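# Balance golf mat with ball and sanding block on can

## Task

Set the golf mat on top of the upright drink can on the table so it lies level with its green face upward, put a golf ball resting on the mat's tee, and place the sanding block flat on the mat at the tee-free end, no more than 3 cm in from that edge, with the can being the only support for the mat and block.

## Robot and tools

Robot: two arms, left_arm and right_arm, each with a parallel gripper. Base positions in the scene frame: left_arm (+0.008, +0.238, +0.048) m, quat_wxyz (+1.000, 0, 0, +0.005); right_arm (+0.009, -0.313, +0.033) m, quat_wxyz (+1.000, 0, 0, +0.017). A two-camera stand is fixed to the floor behind them. Loose objects may occasionally get a brief nudge from outside.

Frames. Scene frame: origin at table-top height, halfway between the nominal bases; +z up, +x out across the table, left_arm on the +y side (arm names do not match image sides). Reported hand poses, velocities, targets and wrist-camera poses are in each arm's own base frame. Head cameras and the table use the scene frame. Motion offsets run along the axes of that arm's current Hand target. Gripper fingers point along its +z; they open and close along its y. end_effector_position is the point between the pads, about 1 cm short of the tips. Printed poses may be off by a few cm, more at long reach.

Row layout (used by execute_actions and move): 14 numbers, each in [-1, 1]: left_arm dx, dy, dz, rx, ry, rz, opening, then right_arm the same seven. Always send all 14 even if one arm is idle. The six pose numbers are an offset from that arm's Hand target as it stood when the action or move began, not an absolute pose; 1.0 equals 0.6 m of travel or 180 degrees. rx, ry, rz form a single rotation vector. Opening is absolute: +1 fully open (0.094 m), -1 closed. Sending all six pose numbers as 0 asks nothing new of that arm, but its opening is always a command, so repeat its current value to leave it alone (0 means half open).

execute_actions(actions, cameras): actions is a list of up to 15 rows per action, one row per 1/30 s step; a short list repeats its last row to step 15. Every row counts from the action's start pose. Each new action or call starts from the current Hand target, so repeating an offset moves further. Images come only with an empty actions list or when cameras names them (["all"], names, [] for none). An unknown camera name voids the call. An empty list also reports the scene number and task.

move(target, speed, blend, opening_speed, grip_force, blocking, cameras): target is one 14-number row or a list of up to 15 rows; all offsets in the list count from the same starting Hand targets. Paths are straight; all arms finish together; a move is capped at 10 s. speed in m/s, 0.002 to 4.3, default 0.25 (rotation up to twice that in rad/s); one value or one per target. blend in m rounds corners of a list; 0 stops at each. opening_speed (0.2 or more, per second on the -1..+1 scale) closes slowly, good for delicate parts. grip_force: newtons per pad, 10 to 50, one value or one per arm; persists; low force closes slowly. blocking=false returns early while the move runs. Result adds a move: line (done, off_target, moving, held, fault) plus limits (paced = pose clipped, held = steps withheld). done means at rest within 10 mm and 2 degrees; neither done nor off_target says anything about contact. Paths do not avoid obstacles or the other arm; faster moves stray more and hit harder. Avoid paths passing near an arm's own base (the elbow can whip round); go around it.

wait(seconds 0 to 3600, cameras): lets time pass with no new commands; returns early if a running move ends. stop(cameras): brakes a running move. zoom_image(camera, region [x0,y0,x1,y1], at most 504x504 px) enlarges part of the newest image of cam_head_left, cam_head_right, cam_left_wrist or cam_right_wrist. finished_scene(scene) ends the scene irreversibly; the goal must hold without the robot touching anything.

Results: end_effector_position (m) and end_effector_quat_wxyz per arm; Hand target (the last commanded pose after clipping, base of the next offsets); Tool commands; grip_measured (measured opening on the command scale, reads up to ~2.5 mm wide when empty, and narrower than a firmly held part); Joint positions (last value is opening in m); joint torques (fixed offsets, noise, entries 3 and 4 wrap at ±28 N m); joint velocities, omitted or 'within noise' when still; step readings for execute_actions calls. Orientation commands are clipped to within 40 degrees of the current one each step. Grippers often stop a few cm short because of friction and weight; resend the missing distance as an offset. To stop pressing into something, command the target back past the gripper.

Joint ranges (rad): waist -2.880 to 2.880, shoulder 0 to 3.142, elbow 0 to 3.019 (straight 2.964), wrist pitch -1.693 to 1.571, wrist yaw -1.571 to 1.571, wrist roll -2.094 to 2.094.

Cameras: cam_head_left and cam_head_right 896x504 pinhole on one rigid bar; cam_left_wrist and cam_right_wrist 672x504 fisheye, poses derived from joint readings and updated in image results. Calibration may be off slightly (fixed cameras by up to about 2.3 degrees and 9 mm).

Avoid: dropping or releasing moving parts, anything leaving the table (fails the task), slamming fixed or heavy items, strong contact between the two arms or grippers (can end the scene), closing a gripper on the other arm's fingers, straining the wrist camera cables, and fault stops. Motors heat when holding loads, stretched out, or pushing against unreachable poses; MOTOR HOT appears near 85 °C, and at 100 °C that arm goes limp for 30 to 60 s or longer.

Each tool is called by a JSON object that holds its "api" and its "payload".

## Session

{"api": "execute_actions", "payload": {"actions": []}}

Scene clock: 0.00 s.
left_arm: end_effector_position=(+0.3591, -0.0307, +0.2251) grip_measured=+1.000 end_effector_quat_wxyz=(+0.354, +0.215, +0.899, +0.146) | right_arm: end_effector_position=(+0.1850, +0.0586, +0.1567) grip_measured=+1.000 end_effector_quat_wxyz=(+0.395, -0.414, +0.813, +0.106)
Joint positions: left_arm=[-0.205 0.822 0.686 -0.683 -0.253 0.364 0.094] | right_arm=[-0.303 0.277 0.375 -1.151 -0.697 -1.053 0.094]
Joint velocities: within noise
Joint torques (N m): no reading
Heat: left arm: hottest waist 34 °C; right arm: hottest elbow 39 °C.
Hand target: left_arm +0.3647, -0.0319, +0.2376; +0.365, +0.212, +0.895, +0.146 | right_arm +0.1896, +0.0572, +0.1717; +0.405, -0.418, +0.808, +0.095
Tool commands: left_gripper/opening=+1.0 right_gripper/opening=+1.0

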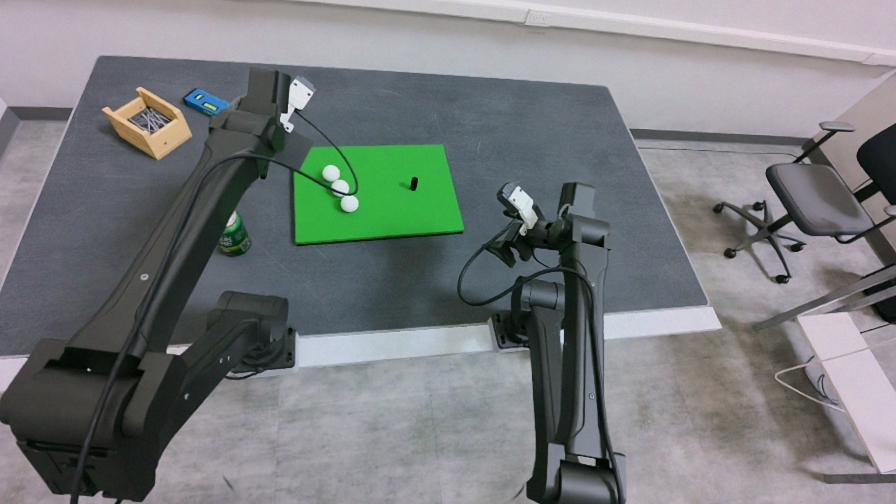

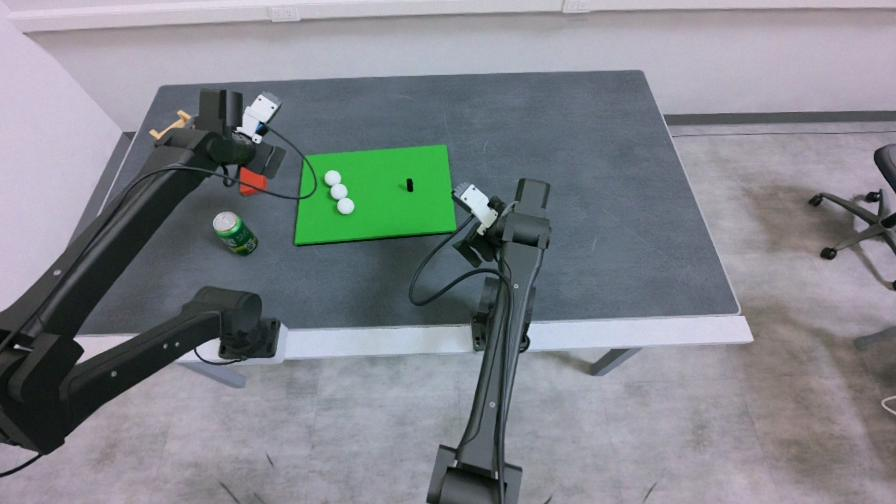

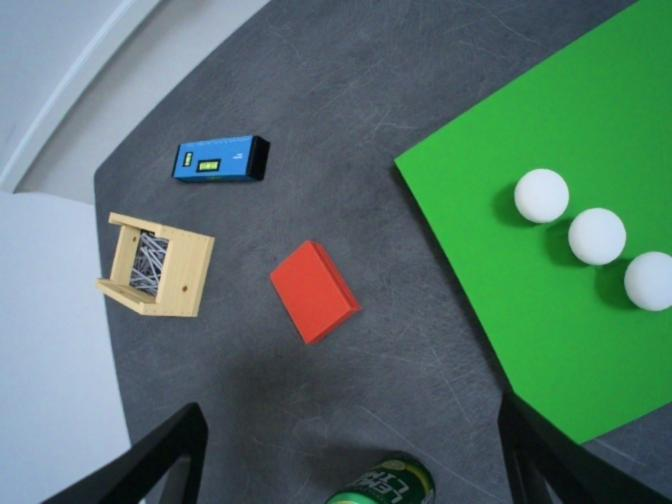

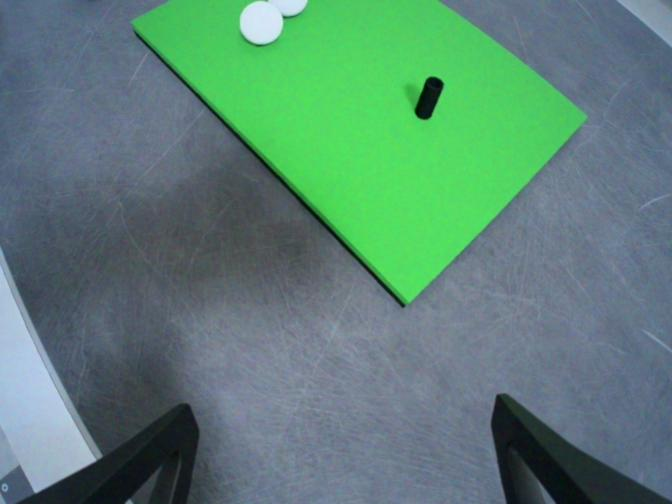

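{"api": "zoom_image", "payload": {"camera": "cam_head_left", "region": [270, 120, 490, 260]}}

{"api": "zoom_image", "payload": {"camera": "cam_right_wrist", "region": [130, 0, 630, 320]}}

{"api": "zoom_image", "payload": {"camera": "cam_left_wrist", "region": [80, 100, 400, 360]}}

{"api": "zoom_image", "payload": {"camera": "cam_head_right", "region": [140, 90, 480, 280]}}

Scaled by 2.291.

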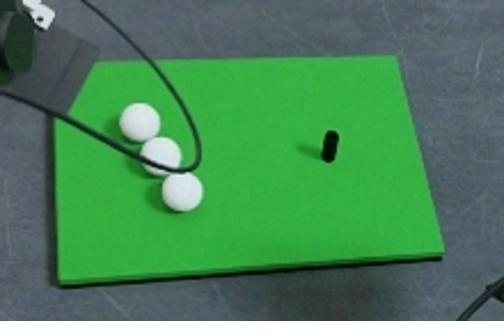

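Scaled by 1.008 from the camera's image (finer frame: 960x720).

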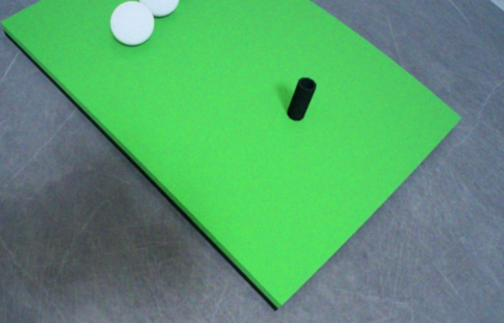

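Scaled by 1.575 from the camera's image (finer frame: 960x720).

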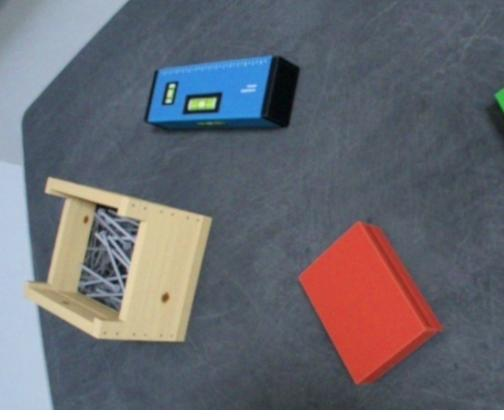

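Scaled by 1.482.

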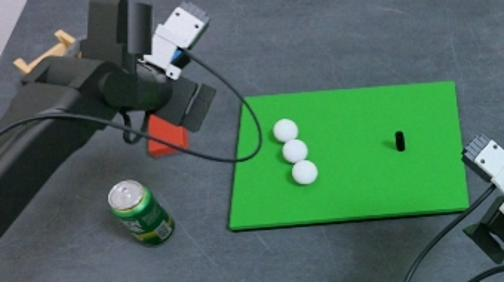

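{"api": "move", "payload": {"target": [0.031, 0.0075, -0.1727, 0.0963, 0.2409, -0.1399, 1.0, 0.1152, -0.4465, 0.1117, -0.2095, -0.0565, -0.0933, 1.0], "cameras": ["all"]}}

Scene clock: 36.70 s.
left_arm: end_effector_position=(+0.2692, -0.0307, +0.2836) grip_measured=+1.000 end_effector_quat_wxyz=(-0.009, +0.008, +1.000, +0.002) | right_arm: end_effector_position=(+0.3943, -0.1145, +0.1195) grip_measured=+1.000 end_effector_quat_wxyz=(+0.288, -0.558, +0.725, +0.282)
Joint positions: left_arm=[-0.114 1.059 1.157 -1.688 -0.003 -0.098 0.094] | right_arm=[-0.57 1.724 1.203 -1.478 -0.734 -2.048 0.094]
Joint torques (N m): left_arm=[1.9 -6.18 11.85 -0.35 0.11 -0.11] | right_arm=[1.79 -9.05 8.69 -1.44 -0.49 -0.24]
Heat: left arm: hottest elbow 41 °C; right arm: hottest elbow 43 °C.
Hand target: left_arm +0.2798, -0.0300, +0.3001; +0.000, +0.000, +1.000, +0.000 | right_arm +0.4072, -0.1207, +0.1265; +0.327, -0.627, +0.627, +0.327
Off the commanded pose: left_arm 0.020 m, 1 deg | right_arm 0.016 m, 15 deg.
joint sent to its limit (left arm) — joint 4 (wrist pitch), lower limit. The joint targets still meet the commanded pose.
joint sent to its limit (right arm) — joint 6 (wrist roll), lower limit. The joint targets are off in orientation, not in position.
move: off_target (left_arm, right_arm)
cam_left_wrist: T_world_to_cam=[[-0.09697, -0.99344, -0.0606, 0.01636], [-0.8776, 0.05663, 0.47603, 0.15617], [-0.46947, 0.09934, -0.87734, 0.48616]] pos_world=[0.36688, -0.04089, 0.35318]
cam_right_wrist: T_world_to_cam=[[0.95481, -0.24041, -0.17476, -0.38108], [-0.2909, -0.87648, -0.38361, 0.11779], [-0.06095, 0.41711, -0.90681, 0.29205]] pos_world=[0.41592, -0.11019, 0.24342]

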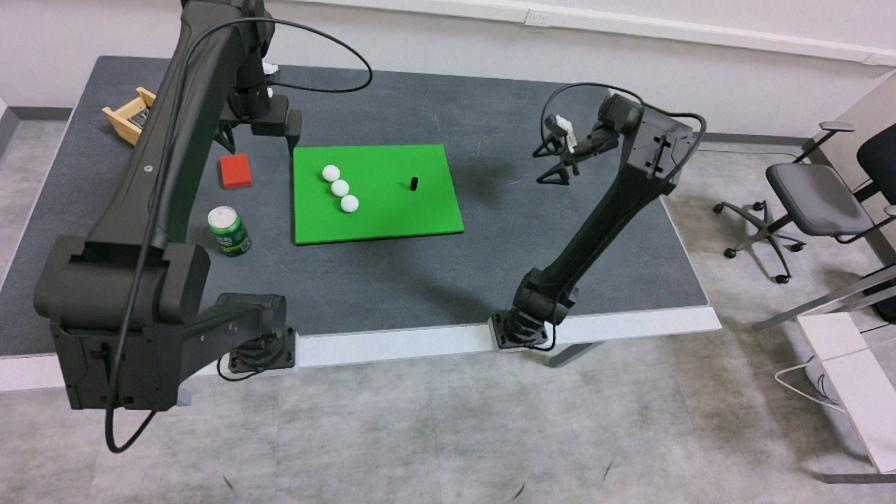

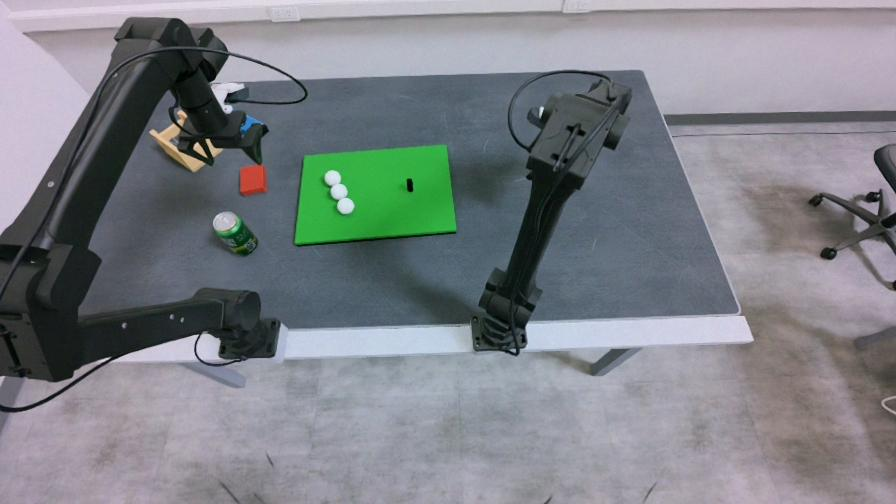

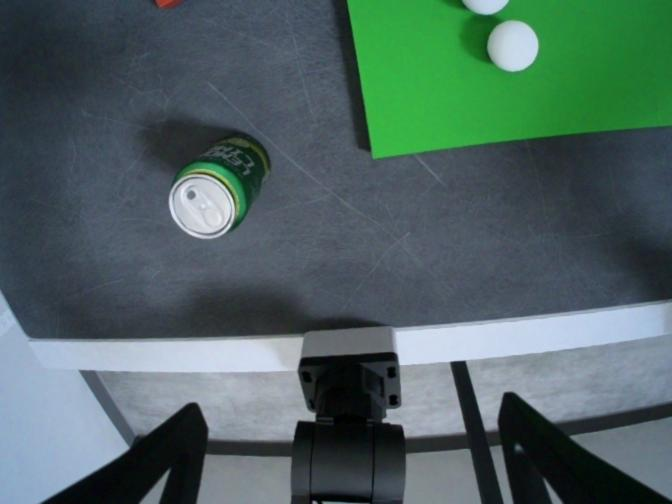

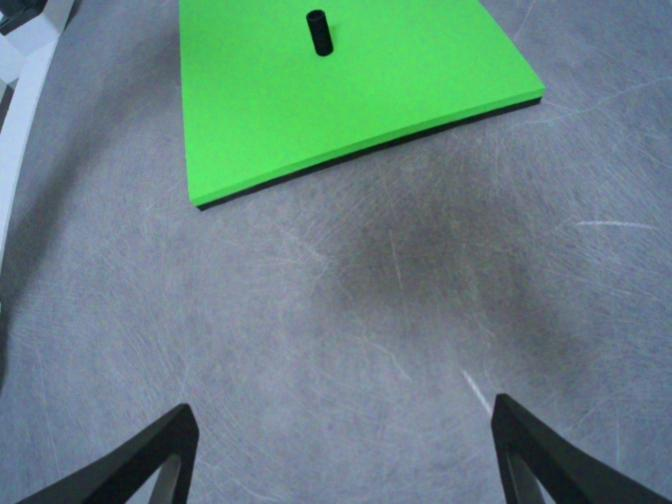

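{"api": "move", "payload": {"target": [-0.283, 0.333, -0.05, 0, 0, -0.139, 1.0, 0, 0, 0, 0, 0, 0, 1.0], "cameras": ["cam_left_wrist", "cam_head_right"]}}

{"api": "zoom_image", "payload": {"camera": "cam_left_wrist", "region": [100, 50, 500, 450]}}

Scene clock: 44.70 s.
left_arm: end_effector_position=(+0.4394, +0.1657, +0.3186) grip_measured=+1.000 end_effector_quat_wxyz=(+0.015, -0.212, +0.977, +0.004) | right_arm: end_effector_position=(+0.3942, -0.1145, +0.1192) grip_measured=+1.000 end_effector_quat_wxyz=(+0.287, -0.558, +0.725, +0.283)
Joint positions: left_arm=[0.36 1.556 1.704 -1.688 -0.003 -0.067 0.094] | right_arm=[-0.57 1.725 1.203 -1.478 -0.734 -2.048 0.094]
Joint torques (N m): left_arm=[1.44 -14.39 11.82 -0.2 0.11 -0.11] | right_arm=[2.14 -9.7 8.59 -1.44 -0.41 -0.25]
Heat: left arm: hottest elbow 43 °C; right arm: hottest elbow 45 °C.
Hand target: left_arm +0.4496, +0.1697, +0.3301; +0.000, -0.217, +0.976, +0.000 | right_arm +0.4072, -0.1207, +0.1265; +0.327, -0.627, +0.627, +0.327
Off the commanded pose: left_arm 0.016 m, 2 deg | right_arm 0.016 m, 15 deg.
joint sent to its limit (left arm) — joint 4 (wrist pitch), lower limit. The joint targets are off in orientation, not in position.
joint sent to its limit (right arm) — joint 6 (wrist roll), lower limit. The joint targets are off in orientation, not in position.
move: off_target (left_arm)
cam_left_wrist: T_world_to_cam=[[0.34127, -0.938, -0.06065, 0.02829], [-0.83804, -0.33286, 0.43231, 0.33877], [-0.4257, -0.09671, -0.89968, 0.59757]] pos_world=[0.52863, 0.19709, 0.39288]
Images, in order (width x height): cam_head_right 896x504, cam_left_wrist 672x504.

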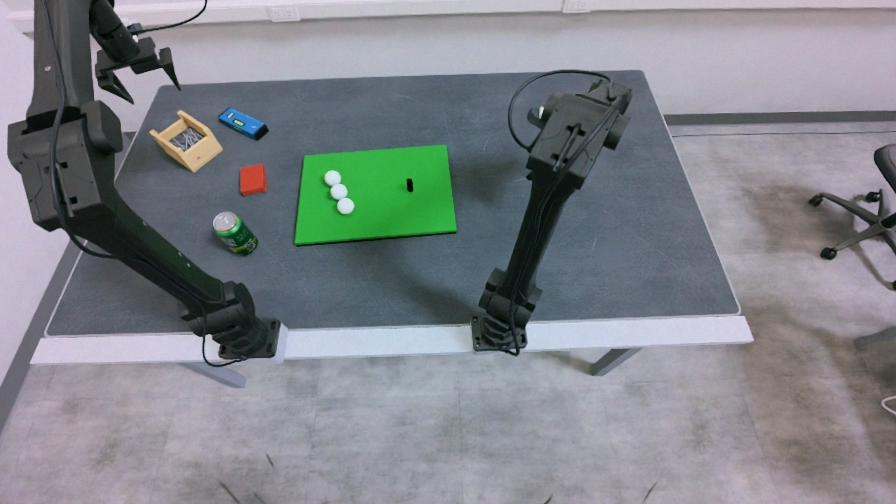

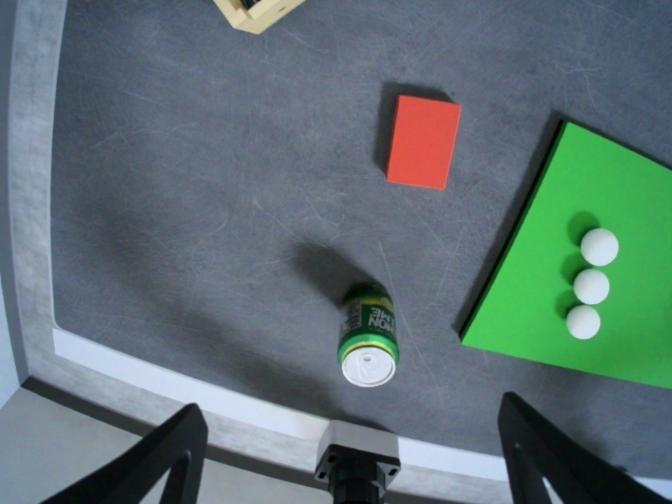

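Scaled by 1.260 from the camera's image (finer frame: 960x720).

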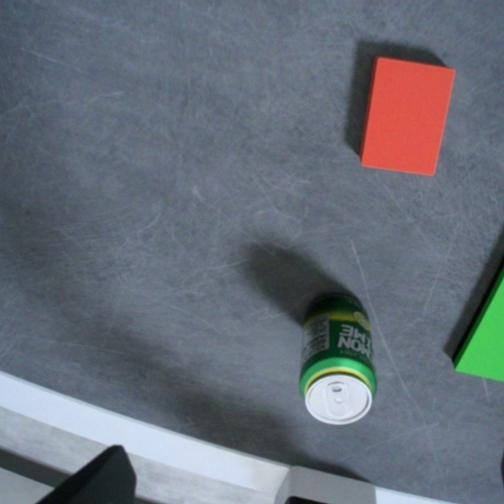

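{"api": "zoom_image", "payload": {"camera": "cam_head_right", "region": [130, 90, 310, 270]}}

{"api": "zoom_image", "payload": {"camera": "cam_head_right", "region": [280, 130, 480, 260]}}

{"api": "zoom_image", "payload": {"camera": "cam_left_wrist", "region": [430, 100, 672, 400]}}

Scaled by 2.800.

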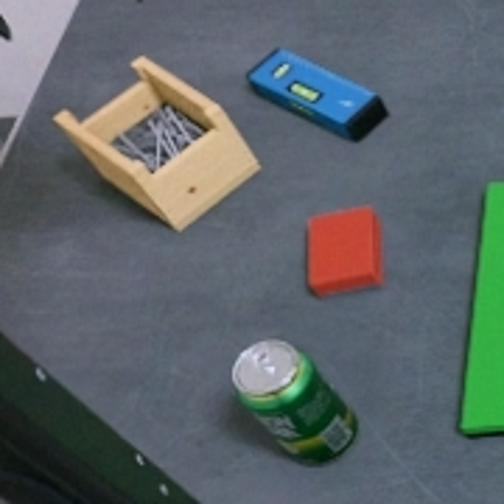

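Scaled by 2.520.

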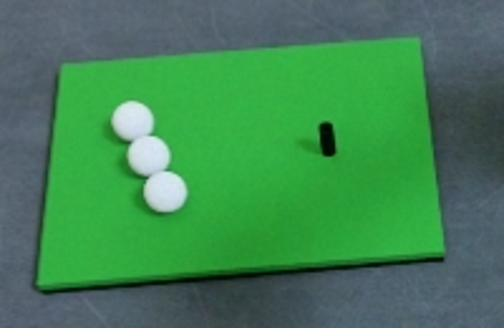

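Scaled by 1.680 from the camera's image (finer frame: 960x720).

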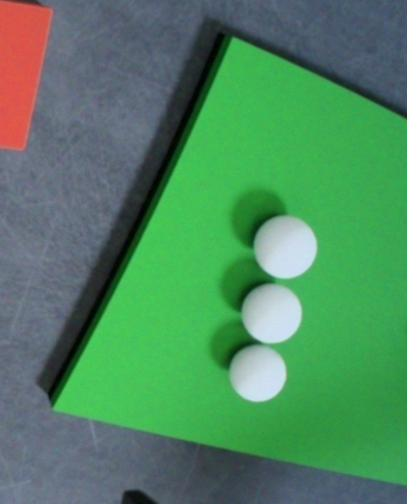

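{"api": "move", "payload": {"target": [0.2872, -0.458, 0.3333, 0, 0, 0, 0.5, 0, 0, 0, 0, 0, 0, 1.0], "cameras": ["cam_left_wrist"]}}

Scene clock: 59.37 s.
left_arm: end_effector_position=(+0.4081, -0.1514, +0.1386) grip_measured=+0.502 end_effector_quat_wxyz=(+0.003, -0.213, +0.977, -0.002) | right_arm: end_effector_position=(+0.3942, -0.1145, +0.1192) grip_measured=+1.000 end_effector_quat_wxyz=(+0.287, -0.558, +0.725, +0.283)
Joint positions: left_arm=[-0.354 1.526 1.191 -1.228 0 -0.783 0.071] | right_arm=[-0.57 1.725 1.203 -1.478 -0.734 -2.048 0.094]
Joint torques (N m): left_arm=[1.2 -13.68 7.38 0.75 -0.11 -0.12] | right_arm=[1.14 -10.05 8.68 -1.43 -0.4 -0.2]
Heat: left arm: hottest elbow 43 °C; right arm: hottest elbow 47 °C.
Hand target: left_arm +0.4097, -0.1520, +0.1299; +0.000, -0.217, +0.976, +0.000 | right_arm +0.4072, -0.1207, +0.1265; +0.327, -0.627, +0.627, +0.327
Off the commanded pose: left_arm 0.009 m, 1 deg | right_arm 0.016 m, 15 deg.
joint sent to its limit (right arm) — joint 6 (wrist roll), lower limit. The joint targets are off in orientation, not in position.
move: done
cam_left_wrist: T_world_to_cam=[[0.34068, -0.93874, -0.05207, -0.27037], [-0.82883, -0.32601, 0.4547, 0.27907], [-0.44382, -0.11175, -0.88912, 0.39539]] pos_world=[0.4989, -0.11864, 0.21058]

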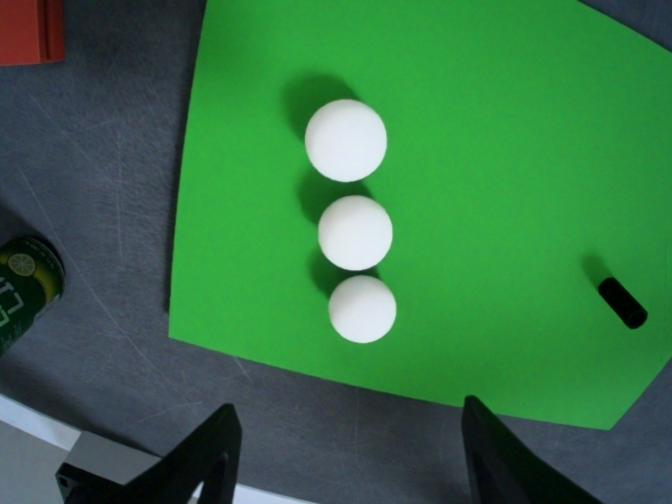

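{"api": "move", "payload": {"target": [[-0.0917, -0.001, 0.05, 0, 0, 0, 0.5, 0, 0, 0, 0, 0, 0, 1.0], [-0.0917, -0.001, 0.2298, 0, 0, 0, 0.5, 0, 0, 0, 0, 0, 0, 1.0]], "speed": [0.2, 0.1], "cameras": ["cam_left_wrist"]}}

Scene clock: 68.10 s.
left_arm: end_effector_position=(+0.4622, -0.1296, +0.0042) grip_measured=+0.502 end_effector_quat_wxyz=(+0.007, -0.220, +0.975, -0.003) | right_arm: end_effector_position=(+0.3942, -0.1145, +0.1192) grip_measured=+1.000 end_effector_quat_wxyz=(+0.287, -0.558, +0.725, +0.283)
Joint positions: left_arm=[-0.273 1.797 1.144 -0.903 -0.001 -0.718 0.071] | right_arm=[-0.57 1.725 1.203 -1.478 -0.734 -2.048 0.094]
Joint velocities: left_arm=[-0.005 -0.015 -0.002 -0.002 0.007 -0.154 0] | right_arm=[within noise]
Joint torques (N m): left_arm=[1.14 -16.15 6.09 0.75 -0.07 0.04] | right_arm=[1.73 -9.23 8.84 -1.33 -0.4 -0.24]
Heat: left arm: hottest elbow 43 °C; right arm: hottest elbow 48 °C.
Hand target: left_arm +0.4597, -0.1291, -0.0079; +0.000, -0.217, +0.976, +0.000 | right_arm +0.4072, -0.1207, +0.1265; +0.327, -0.627, +0.627, +0.327
Off the commanded pose: left_arm 0.012 m, 1 deg | right_arm 0.016 m, 15 deg.
joint sent to its limit (right arm) — joint 6 (wrist roll), lower limit. The joint targets are off in orientation, not in position.
move: off_target (left_arm)
cam_left_wrist: T_world_to_cam=[[0.3561, -0.93315, -0.04933, -0.28177], [-0.82668, -0.3392, 0.44894, 0.38932], [-0.43566, -0.11909, -0.8922, 0.29755]] pos_world=[0.55181, -0.09543, 0.07678]

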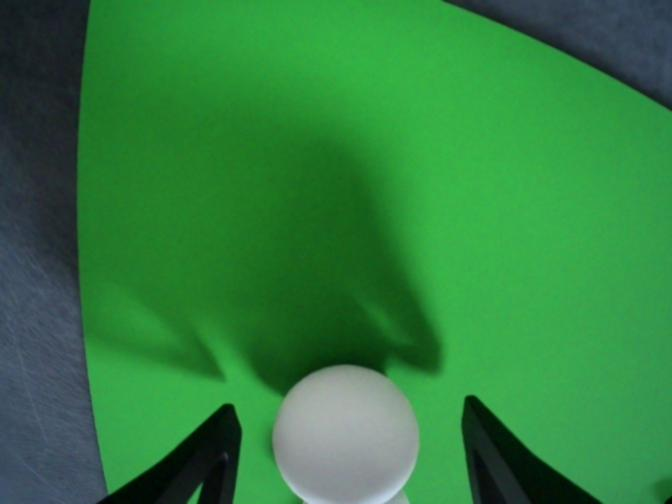

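{"api": "move", "payload": {"target": [[0, 0, 0, 0, 0, 0, -0.22, 0, 0, 0, 0, 0, 0, 1.0],[0, 0, -0.35, 0, 0, 0, -0.22, 0, 0, 0, 0, 0, 0, 1.0]], "speed": [0.1, 0.25], "grip_force": [20, 50], "cameras": ["cam_left_wrist","cam_head_right"]}}

Scene clock: 77.57 s.
left_arm: end_effector_position=(+0.4463, -0.1252, +0.1839) grip_measured=-0.089 end_effector_quat_wxyz=(-0.016, -0.220, +0.975, +0.009) | right_arm: end_effector_position=(+0.3942, -0.1145, +0.1192) grip_measured=+1.000 end_effector_quat_wxyz=(+0.287, -0.558, +0.725, +0.283)
Joint positions: left_arm=[-0.273 1.594 1.394 -1.408 -0.001 -0.718 0.043] | right_arm=[-0.57 1.725 1.203 -1.478 -0.734 -2.048 0.094]
Joint torques (N m): left_arm=[1.38 -16.85 11.58 -0.5 -0.05 0.02] | right_arm=[2.2 -8.94 8.96 -1.48 -0.42 -0.19]
Heat: left arm: hottest elbow 42 °C; right arm: hottest elbow 48 °C.
Hand target: left_arm +0.4598, -0.1293, +0.2021; +0.000, -0.217, +0.976, +0.000 | right_arm +0.4072, -0.1207, +0.1265; +0.327, -0.627, +0.627, +0.327
Off the commanded pose: left_arm 0.023 m, 2 deg | right_arm 0.016 m, 15 deg.
joint sent to its limit (right arm) — joint 6 (wrist roll), lower limit. The joint targets are off in orientation, not in position.
grip_force (N): 20, 50
move: off_target (left_arm)
cam_left_wrist: T_world_to_cam=[[0.35282, -0.93224, -0.08033, -0.25587], [-0.80317, -0.34578, 0.48513, 0.27913], [-0.48003, -0.10665, -0.87074, 0.46884]] pos_world=[0.53952, -0.09201, 0.25227]
Images, in order (width x height): cam_head_right 896x504, cam_left_wrist 672x504.

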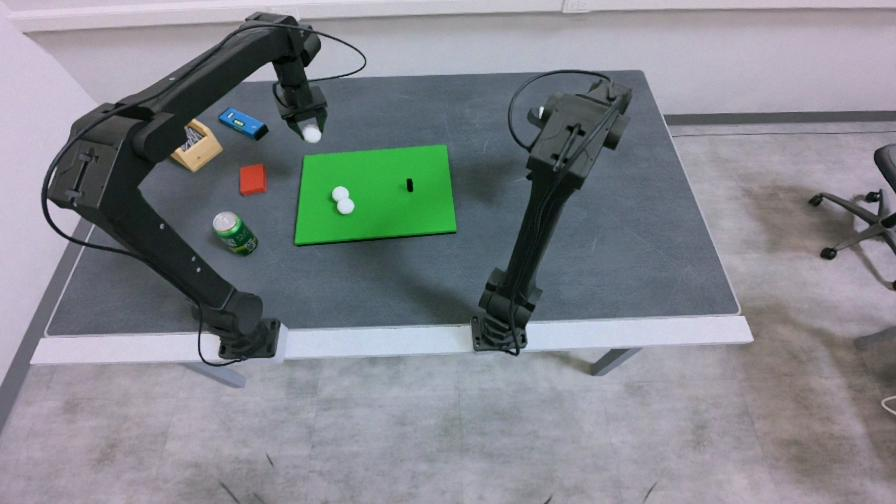

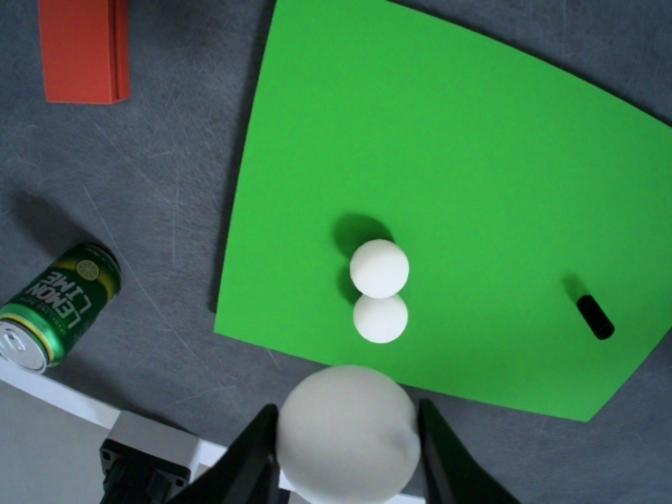

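{"api": "move", "payload": {"target": [-0.3278, 0.5445, -0.0298, -0.0028, -0.1669, -0.0105, -0.22, 0, 0, 0, 0, 0, 0, 1.0], "speed": 0.3, "cameras": ["cam_left_wrist","cam_head_right","cam_head_left"]}}

Scene clock: 82.80 s.
left_arm: end_effector_position=(+0.4905, +0.2476, +0.2225) grip_measured=-0.089 end_effector_quat_wxyz=(+0.247, -0.231, +0.939, +0.060) | right_arm: end_effector_position=(+0.3942, -0.1145, +0.1192) grip_measured=+1.000 end_effector_quat_wxyz=(+0.287, -0.558, +0.725, +0.283)
Joint positions: left_arm=[0.466 1.475 1.276 -0.858 -0.007 -0.014 0.043] | right_arm=[-0.57 1.725 1.203 -1.478 -0.734 -2.048 0.094]
Joint torques (N m): left_arm=[1.26 -14.21 9.47 2.09 0.13 0.05] | right_arm=[2.43 -9.17 8.81 -1.42 -0.43 -0.22]
Heat: left arm: hottest elbow 43 °C; right arm: hottest elbow 48 °C.
Hand target: left_arm +0.4998, +0.2498, +0.2203; +0.252, -0.225, +0.939, +0.061 | right_arm +0.4072, -0.1207, +0.1265; +0.327, -0.627, +0.627, +0.327
Off the commanded pose: left_arm 0.010 m, 1 deg | right_arm 0.016 m, 15 deg.
joint sent to its limit (right arm) — joint 6 (wrist roll), lower limit. The joint targets are off in orientation, not in position.
grip_force (N): 20, 50
move: done
cam_left_wrist: T_world_to_cam=[[0.42409, -0.9013, -0.08833, 0.03829], [-0.9056, -0.42266, -0.03532, 0.60984], [-0.0055, 0.09497, -0.99547, 0.30854]] pos_world=[0.53773, 0.26296, 0.33206]
Images, in order (width x height): cam_head_left 896x504, cam_head_right 896x504, cam_left_wrist 672x504.

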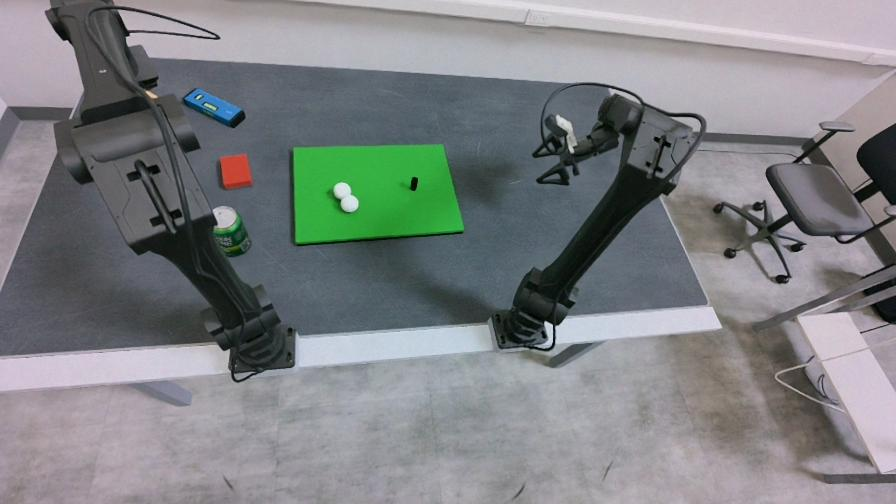

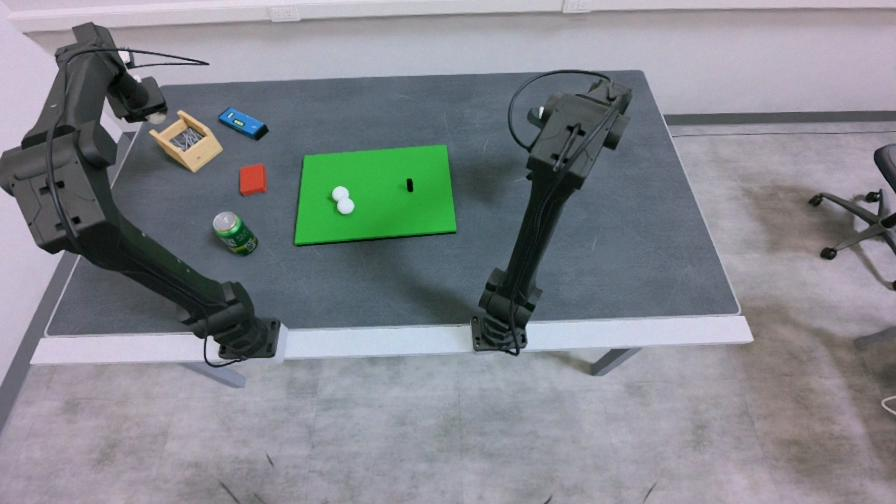

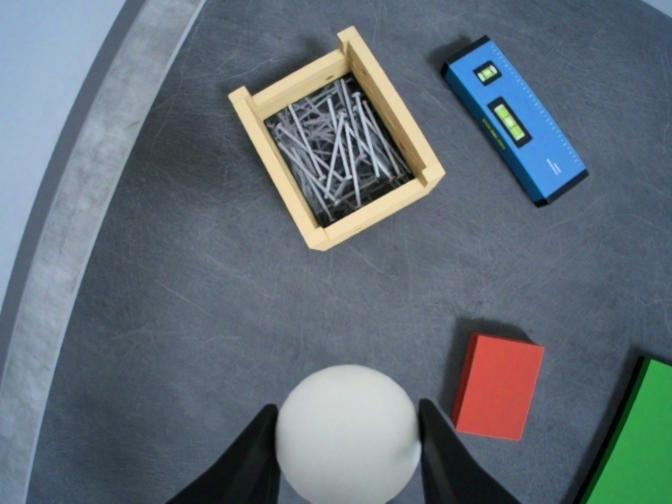

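{"api": "move", "payload": {"target": [-0.1273, 0.0755, 0.3275, 0, 0, 0, -0.22, 0, 0, 0, 0, 0, 0, 1.0], "speed": 0.2, "cameras": ["cam_left_wrist","cam_head_right"]}}

{"api": "zoom_image", "payload": {"camera": "cam_head_right", "region": [80, 60, 280, 210]}}

Scene clock: 95.60 s.
left_arm: end_effector_position=(+0.6108, +0.3496, +0.0775) grip_measured=-0.089 end_effector_quat_wxyz=(+0.235, -0.226, +0.944, +0.055) | right_arm: end_effector_position=(+0.3942, -0.1145, +0.1192) grip_measured=+1.000 end_effector_quat_wxyz=(+0.287, -0.558, +0.725, +0.283)
Joint positions: left_arm=[0.528 1.989 1.579 -0.675 0.03 0.05 0.043] | right_arm=[-0.57 1.725 1.203 -1.478 -0.734 -2.048 0.094]
Joint torques (N m): left_arm=[2.02 -21.66 11.95 1.58 0.15 0.03] | right_arm=[2.55 -8 8.81 -1.46 -0.45 -0.2]
Heat: left arm: hottest elbow 44 °C; right arm: hottest elbow 49 °C.
Hand target: left_arm +0.6260, +0.3648, +0.0885; +0.252, -0.225, +0.939, +0.061 | right_arm +0.4072, -0.1207, +0.1265; +0.327, -0.627, +0.627, +0.327
Off the commanded pose: left_arm 0.024 m, 2 deg | right_arm 0.016 m, 15 deg.
joint sent to its limit (right arm) — joint 6 (wrist roll), lower limit. The joint targets are off in orientation, not in position.
grip_force (N): 20, 50
move: off_target (left_arm)
cam_left_wrist: T_world_to_cam=[[0.4112, -0.90755, -0.08521, 0.07626], [-0.91113, -0.41204, -0.00838, 0.75431], [-0.0275, 0.08109, -0.99633, 0.17365]] pos_world=[0.6607, 0.36593, 0.18583]
Images, in order (width x height): cam_head_right 896x504, cam_left_wrist 672x504.

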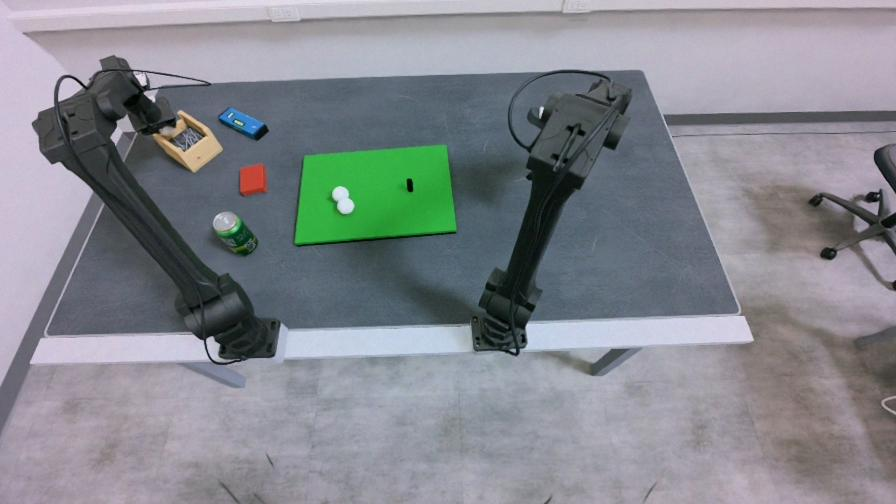

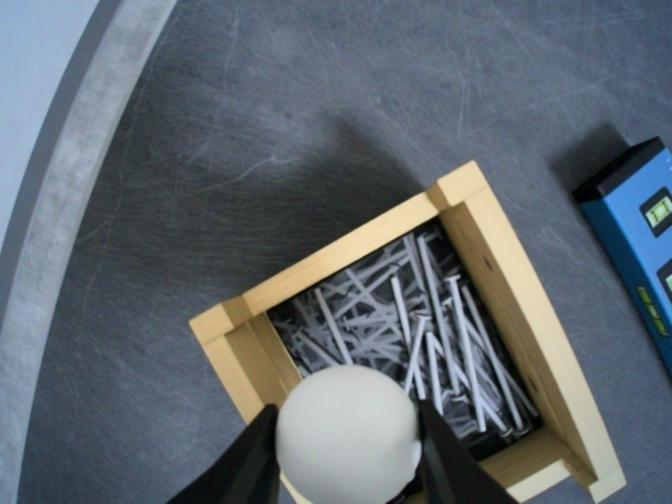

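Scaled by 2.520.

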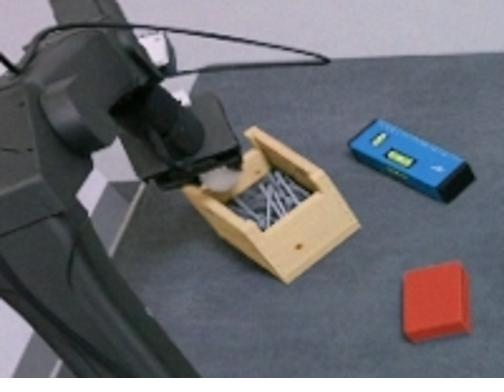

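{"api": "move", "payload": {"target": [0.0115, -0.0048, 0.08, 0, 0, 0, -0.22, 0, 0, 0, 0, 0, 0, 1.0], "speed": 0.1, "cameras": ["cam_left_wrist","cam_head_right"]}}

{"api": "zoom_image", "payload": {"camera": "cam_head_right", "region": [80, 60, 280, 210]}}

Scene clock: 100.37 s.
left_arm: end_effector_position=(+0.6288, +0.3572, +0.0479) grip_measured=-0.089 end_effector_quat_wxyz=(+0.242, -0.224, +0.942, +0.055) | right_arm: end_effector_position=(+0.3942, -0.1145, +0.1192) grip_measured=+1.000 end_effector_quat_wxyz=(+0.287, -0.558, +0.725, +0.283)
Joint positions: left_arm=[0.525 2.062 1.61 -0.617 0.033 0.05 0.043] | right_arm=[-0.57 1.725 1.203 -1.478 -0.734 -2.048 0.094]
Joint torques (N m): left_arm=[1.85 -21.01 11.4 1.91 -0.12 -0.02] | right_arm=[1.96 -8.94 8.72 -1.25 -0.44 -0.22]
Heat: left arm: hottest elbow 45 °C; right arm: hottest elbow 49 °C.
Hand target: left_arm +0.6434, +0.3705, +0.0434; +0.252, -0.225, +0.939, +0.061 | right_arm +0.4072, -0.1207, +0.1265; +0.327, -0.627, +0.627, +0.327
Off the commanded pose: left_arm 0.020 m, 1 deg | right_arm 0.016 m, 15 deg.
joint sent to its limit (right arm) — joint 6 (wrist roll), lower limit. The joint targets are off in orientation, not in position.
grip_force (N): 20, 50
move: off_target (left_arm)
cam_left_wrist: T_world_to_cam=[[0.40841, -0.9089, -0.08425, 0.07542], [-0.91271, -0.40791, -0.02383, 0.77389], [-0.0127, 0.08663, -0.99616, 0.13266]] pos_world=[0.67722, 0.37273, 0.15695]
Images, in order (width x height): cam_head_right 896x504, cam_left_wrist 672x504.

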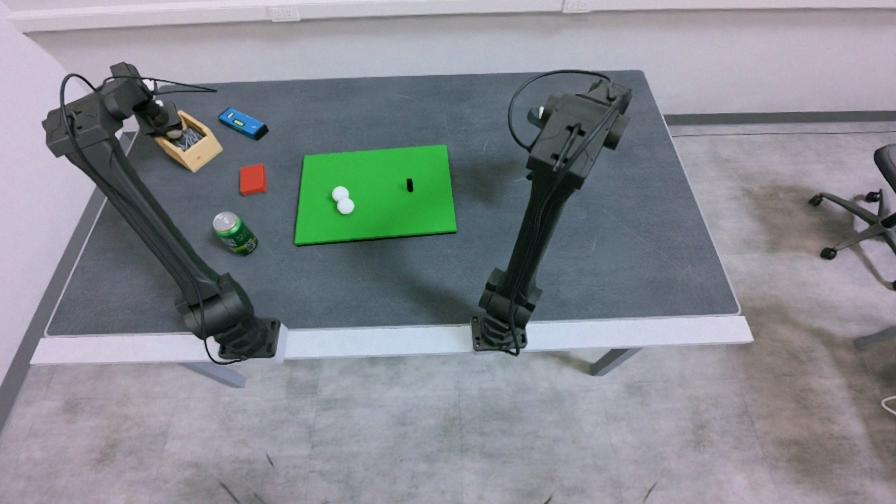

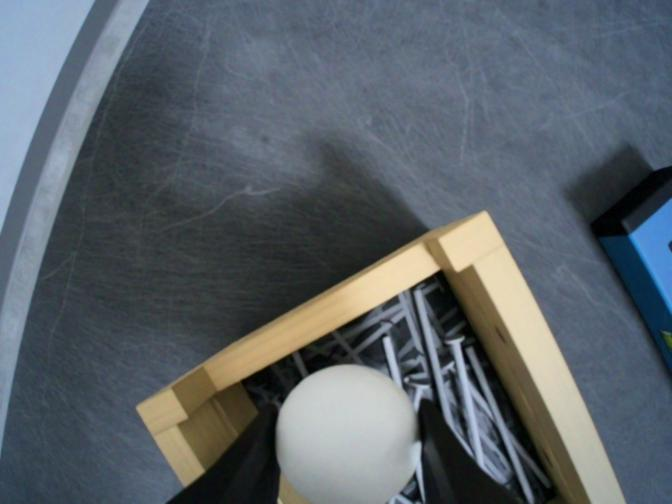

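Scaled by 2.520.

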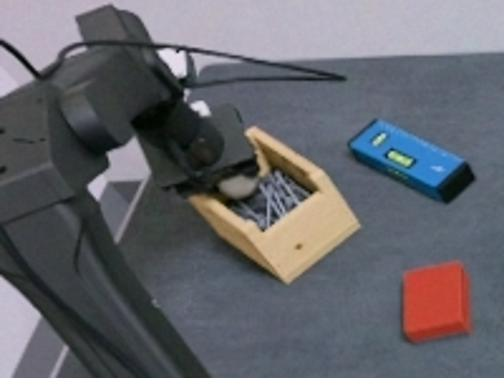

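{"api": "move", "payload": {"target": [[0.0125, 0, 0.0217, 0, 0, 0, -0.22, 0, 0, 0, 0, 0, 0, 1.0],[0.0125, 0, 0.0217, 0, 0, 0, 0.15, 0, 0, 0, 0, 0, 0, 1.0],[-0.0517, 0, -0.2011, 0, 0, 0, 0.15, 0, 0, 0, 0, 0, 0, 1.0]], "speed": [0.08, 0.08, 0.15], "cameras": ["cam_left_wrist","cam_head_right"]}}

Scene clock: 104.87 s.
left_arm: end_effector_position=(+0.6048, +0.3432, +0.1393) grip_measured=+0.148 end_effector_quat_wxyz=(+0.235, -0.224, +0.944, +0.053) | right_arm: end_effector_position=(+0.3942, -0.1145, +0.1192) grip_measured=+1.000 end_effector_quat_wxyz=(+0.287, -0.558, +0.725, +0.283)
Joint positions: left_arm=[0.525 1.912 1.631 -0.804 0.032 0.05 0.054] | right_arm=[-0.57 1.725 1.203 -1.478 -0.734 -2.048 0.094]
Joint torques (N m): left_arm=[2.02 -23.12 11.93 0.76 -0.01 0] | right_arm=[2.78 -10.17 8.76 -1.37 -0.41 -0.17]
Heat: left arm: hottest elbow 45 °C; right arm: hottest elbow 49 °C.
Hand target: left_arm +0.6135, +0.3552, +0.1635; +0.252, -0.225, +0.939, +0.061 | right_arm +0.4072, -0.1207, +0.1265; +0.327, -0.627, +0.627, +0.327
Off the commanded pose: left_arm 0.028 m, 2 deg | right_arm 0.016 m, 15 deg.
joint sent to its limit (right arm) — joint 6 (wrist roll), lower limit. The joint targets are off in orientation, not in position.
grip_force (N): 20, 50
move: off_target (left_arm); target 2's new opening was sent with left_arm's hand 0.022 m and 0 deg from that target
cam_left_wrist: T_world_to_cam=[[0.40706, -0.90954, -0.08386, 0.08123], [-0.91301, -0.40785, -0.00825, 0.74651], [-0.0267, 0.07992, -0.99644, 0.2355]] pos_world=[0.6548, 0.35952, 0.24763]
Images, in order (width x height): cam_head_right 896x504, cam_left_wrist 672x504.

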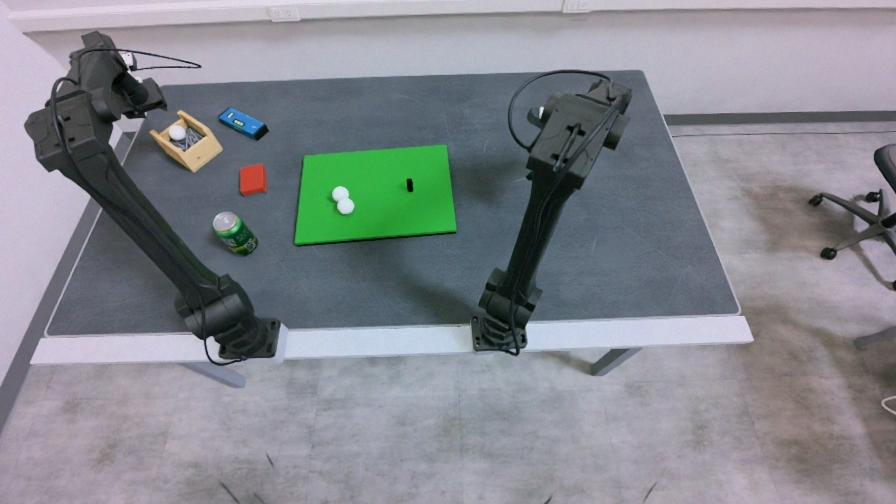

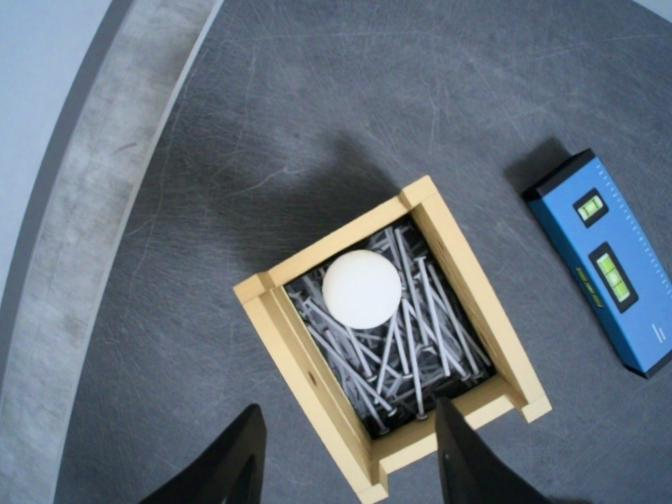

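{"api": "move", "payload": {"target": [0.6368, -0.5961, -0.3032, 0.0028, 0.1669, 0.0105, 0.45, 0, 0, 0, 0, 0, 0, 1.0], "speed": 0.3, "cameras": ["cam_left_wrist"]}}

Scene clock: 109.23 s.
left_arm: end_effector_position=(+0.4012, -0.1556, +0.1307) grip_measured=+0.448 end_effector_quat_wxyz=(+0.007, -0.212, +0.977, -0.003) | right_arm: end_effector_position=(+0.3942, -0.1145, +0.1192) grip_measured=+1.000 end_effector_quat_wxyz=(+0.287, -0.558, +0.725, +0.283)
Joint positions: left_arm=[-0.37 1.516 1.159 -1.199 -0.002 -0.797 0.068] | right_arm=[-0.57 1.725 1.203 -1.478 -0.734 -2.048 0.094]
Joint torques (N m): left_arm=[1.44 -14.39 7.86 -0.21 -0.03 -0.11] | right_arm=[2.08 -9.23 8.61 -1.29 -0.39 -0.25]
Heat: left arm: hottest elbow 45 °C; right arm: hottest elbow 49 °C.
Hand target: left_arm +0.3996, -0.1547, +0.1292; +0.000, -0.217, +0.976, +0.000 | right_arm +0.4072, -0.1207, +0.1265; +0.327, -0.627, +0.627, +0.327
Off the commanded pose: left_arm 0.002 m, 1 deg | right_arm 0.016 m, 15 deg.
joint sent to its limit (right arm) — joint 6 (wrist roll), lower limit. The joint targets are off in orientation, not in position.
grip_force (N): 20, 50
move: done
cam_left_wrist: T_world_to_cam=[[0.33999, -0.93911, -0.04968, -0.27247], [-0.83213, -0.32503, 0.44935, 0.27774], [-0.43814, -0.11144, -0.89197, 0.38288]] pos_world=[0.49151, -0.12294, 0.20318]

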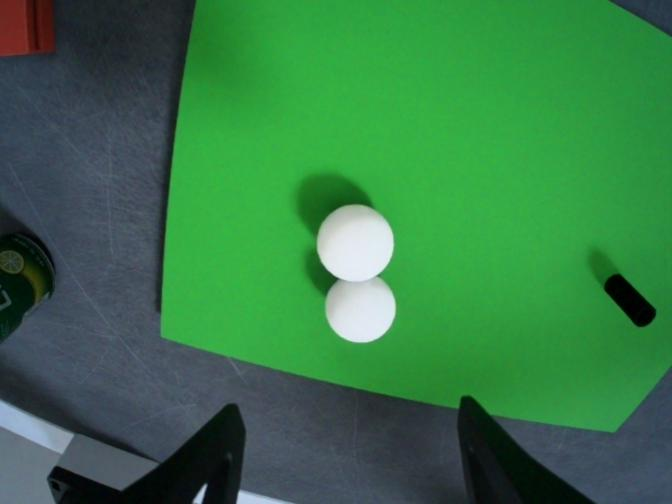

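{"api": "move", "payload": {"target": [[0.0, -0.0042, 0.2303, 0, 0, 0, 0.45, 0, 0, 0, 0, 0, 0, 1.0],[0.0, -0.0042, 0.2303, 0, 0, 0, -0.22, 0, 0, 0, 0, 0, 0, 1.0],[0.0, -0.0042, -0.07, 0, 0, 0, -0.22, 0, 0, 0, 0, 0, 0, 1.0]], "speed": [0.15, 0.1, 0.2], "cameras": ["cam_left_wrist"]}}

Scene clock: 116.63 s.
left_arm: end_effector_position=(+0.3872, -0.1501, +0.1524) grip_measured=-0.087 end_effector_quat_wxyz=(-0.016, -0.214, +0.977, +0.012) | right_arm: end_effector_position=(+0.3942, -0.1145, +0.1192) grip_measured=+1.000 end_effector_quat_wxyz=(+0.287, -0.558, +0.725, +0.283)
Joint positions: left_arm=[-0.37 1.494 1.193 -1.31 -0.002 -0.802 0.043] | right_arm=[-0.57 1.725 1.203 -1.478 -0.734 -2.048 0.094]
Joint torques (N m): left_arm=[1.38 -14.92 11.26 -0.43 -0.02 -0.1] | right_arm=[2.2 -10.05 8.81 -1.31 -0.42 -0.25]
Heat: left arm: hottest elbow 44 °C; right arm: hottest elbow 49 °C.
Hand target: left_arm +0.4006, -0.1569, +0.1712; +0.000, -0.217, +0.976, +0.000 | right_arm +0.4072, -0.1207, +0.1265; +0.327, -0.627, +0.627, +0.327
Off the commanded pose: left_arm 0.024 m, 2 deg | right_arm 0.016 m, 15 deg.
joint sent to its limit (right arm) — joint 6 (wrist roll), lower limit. The joint targets are off in orientation, not in position.
grip_force (N): 20, 50
move: off_target (left_arm)
cam_left_wrist: T_world_to_cam=[[0.34087, -0.93624, -0.08528, -0.25604], [-0.80701, -0.33793, 0.48429, 0.24109], [-0.48223, -0.09626, -0.87074, 0.41283]] pos_world=[0.48092, -0.1185, 0.22087]

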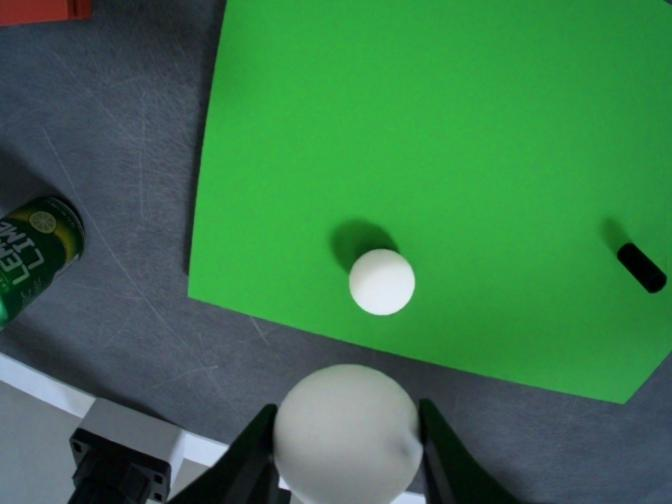

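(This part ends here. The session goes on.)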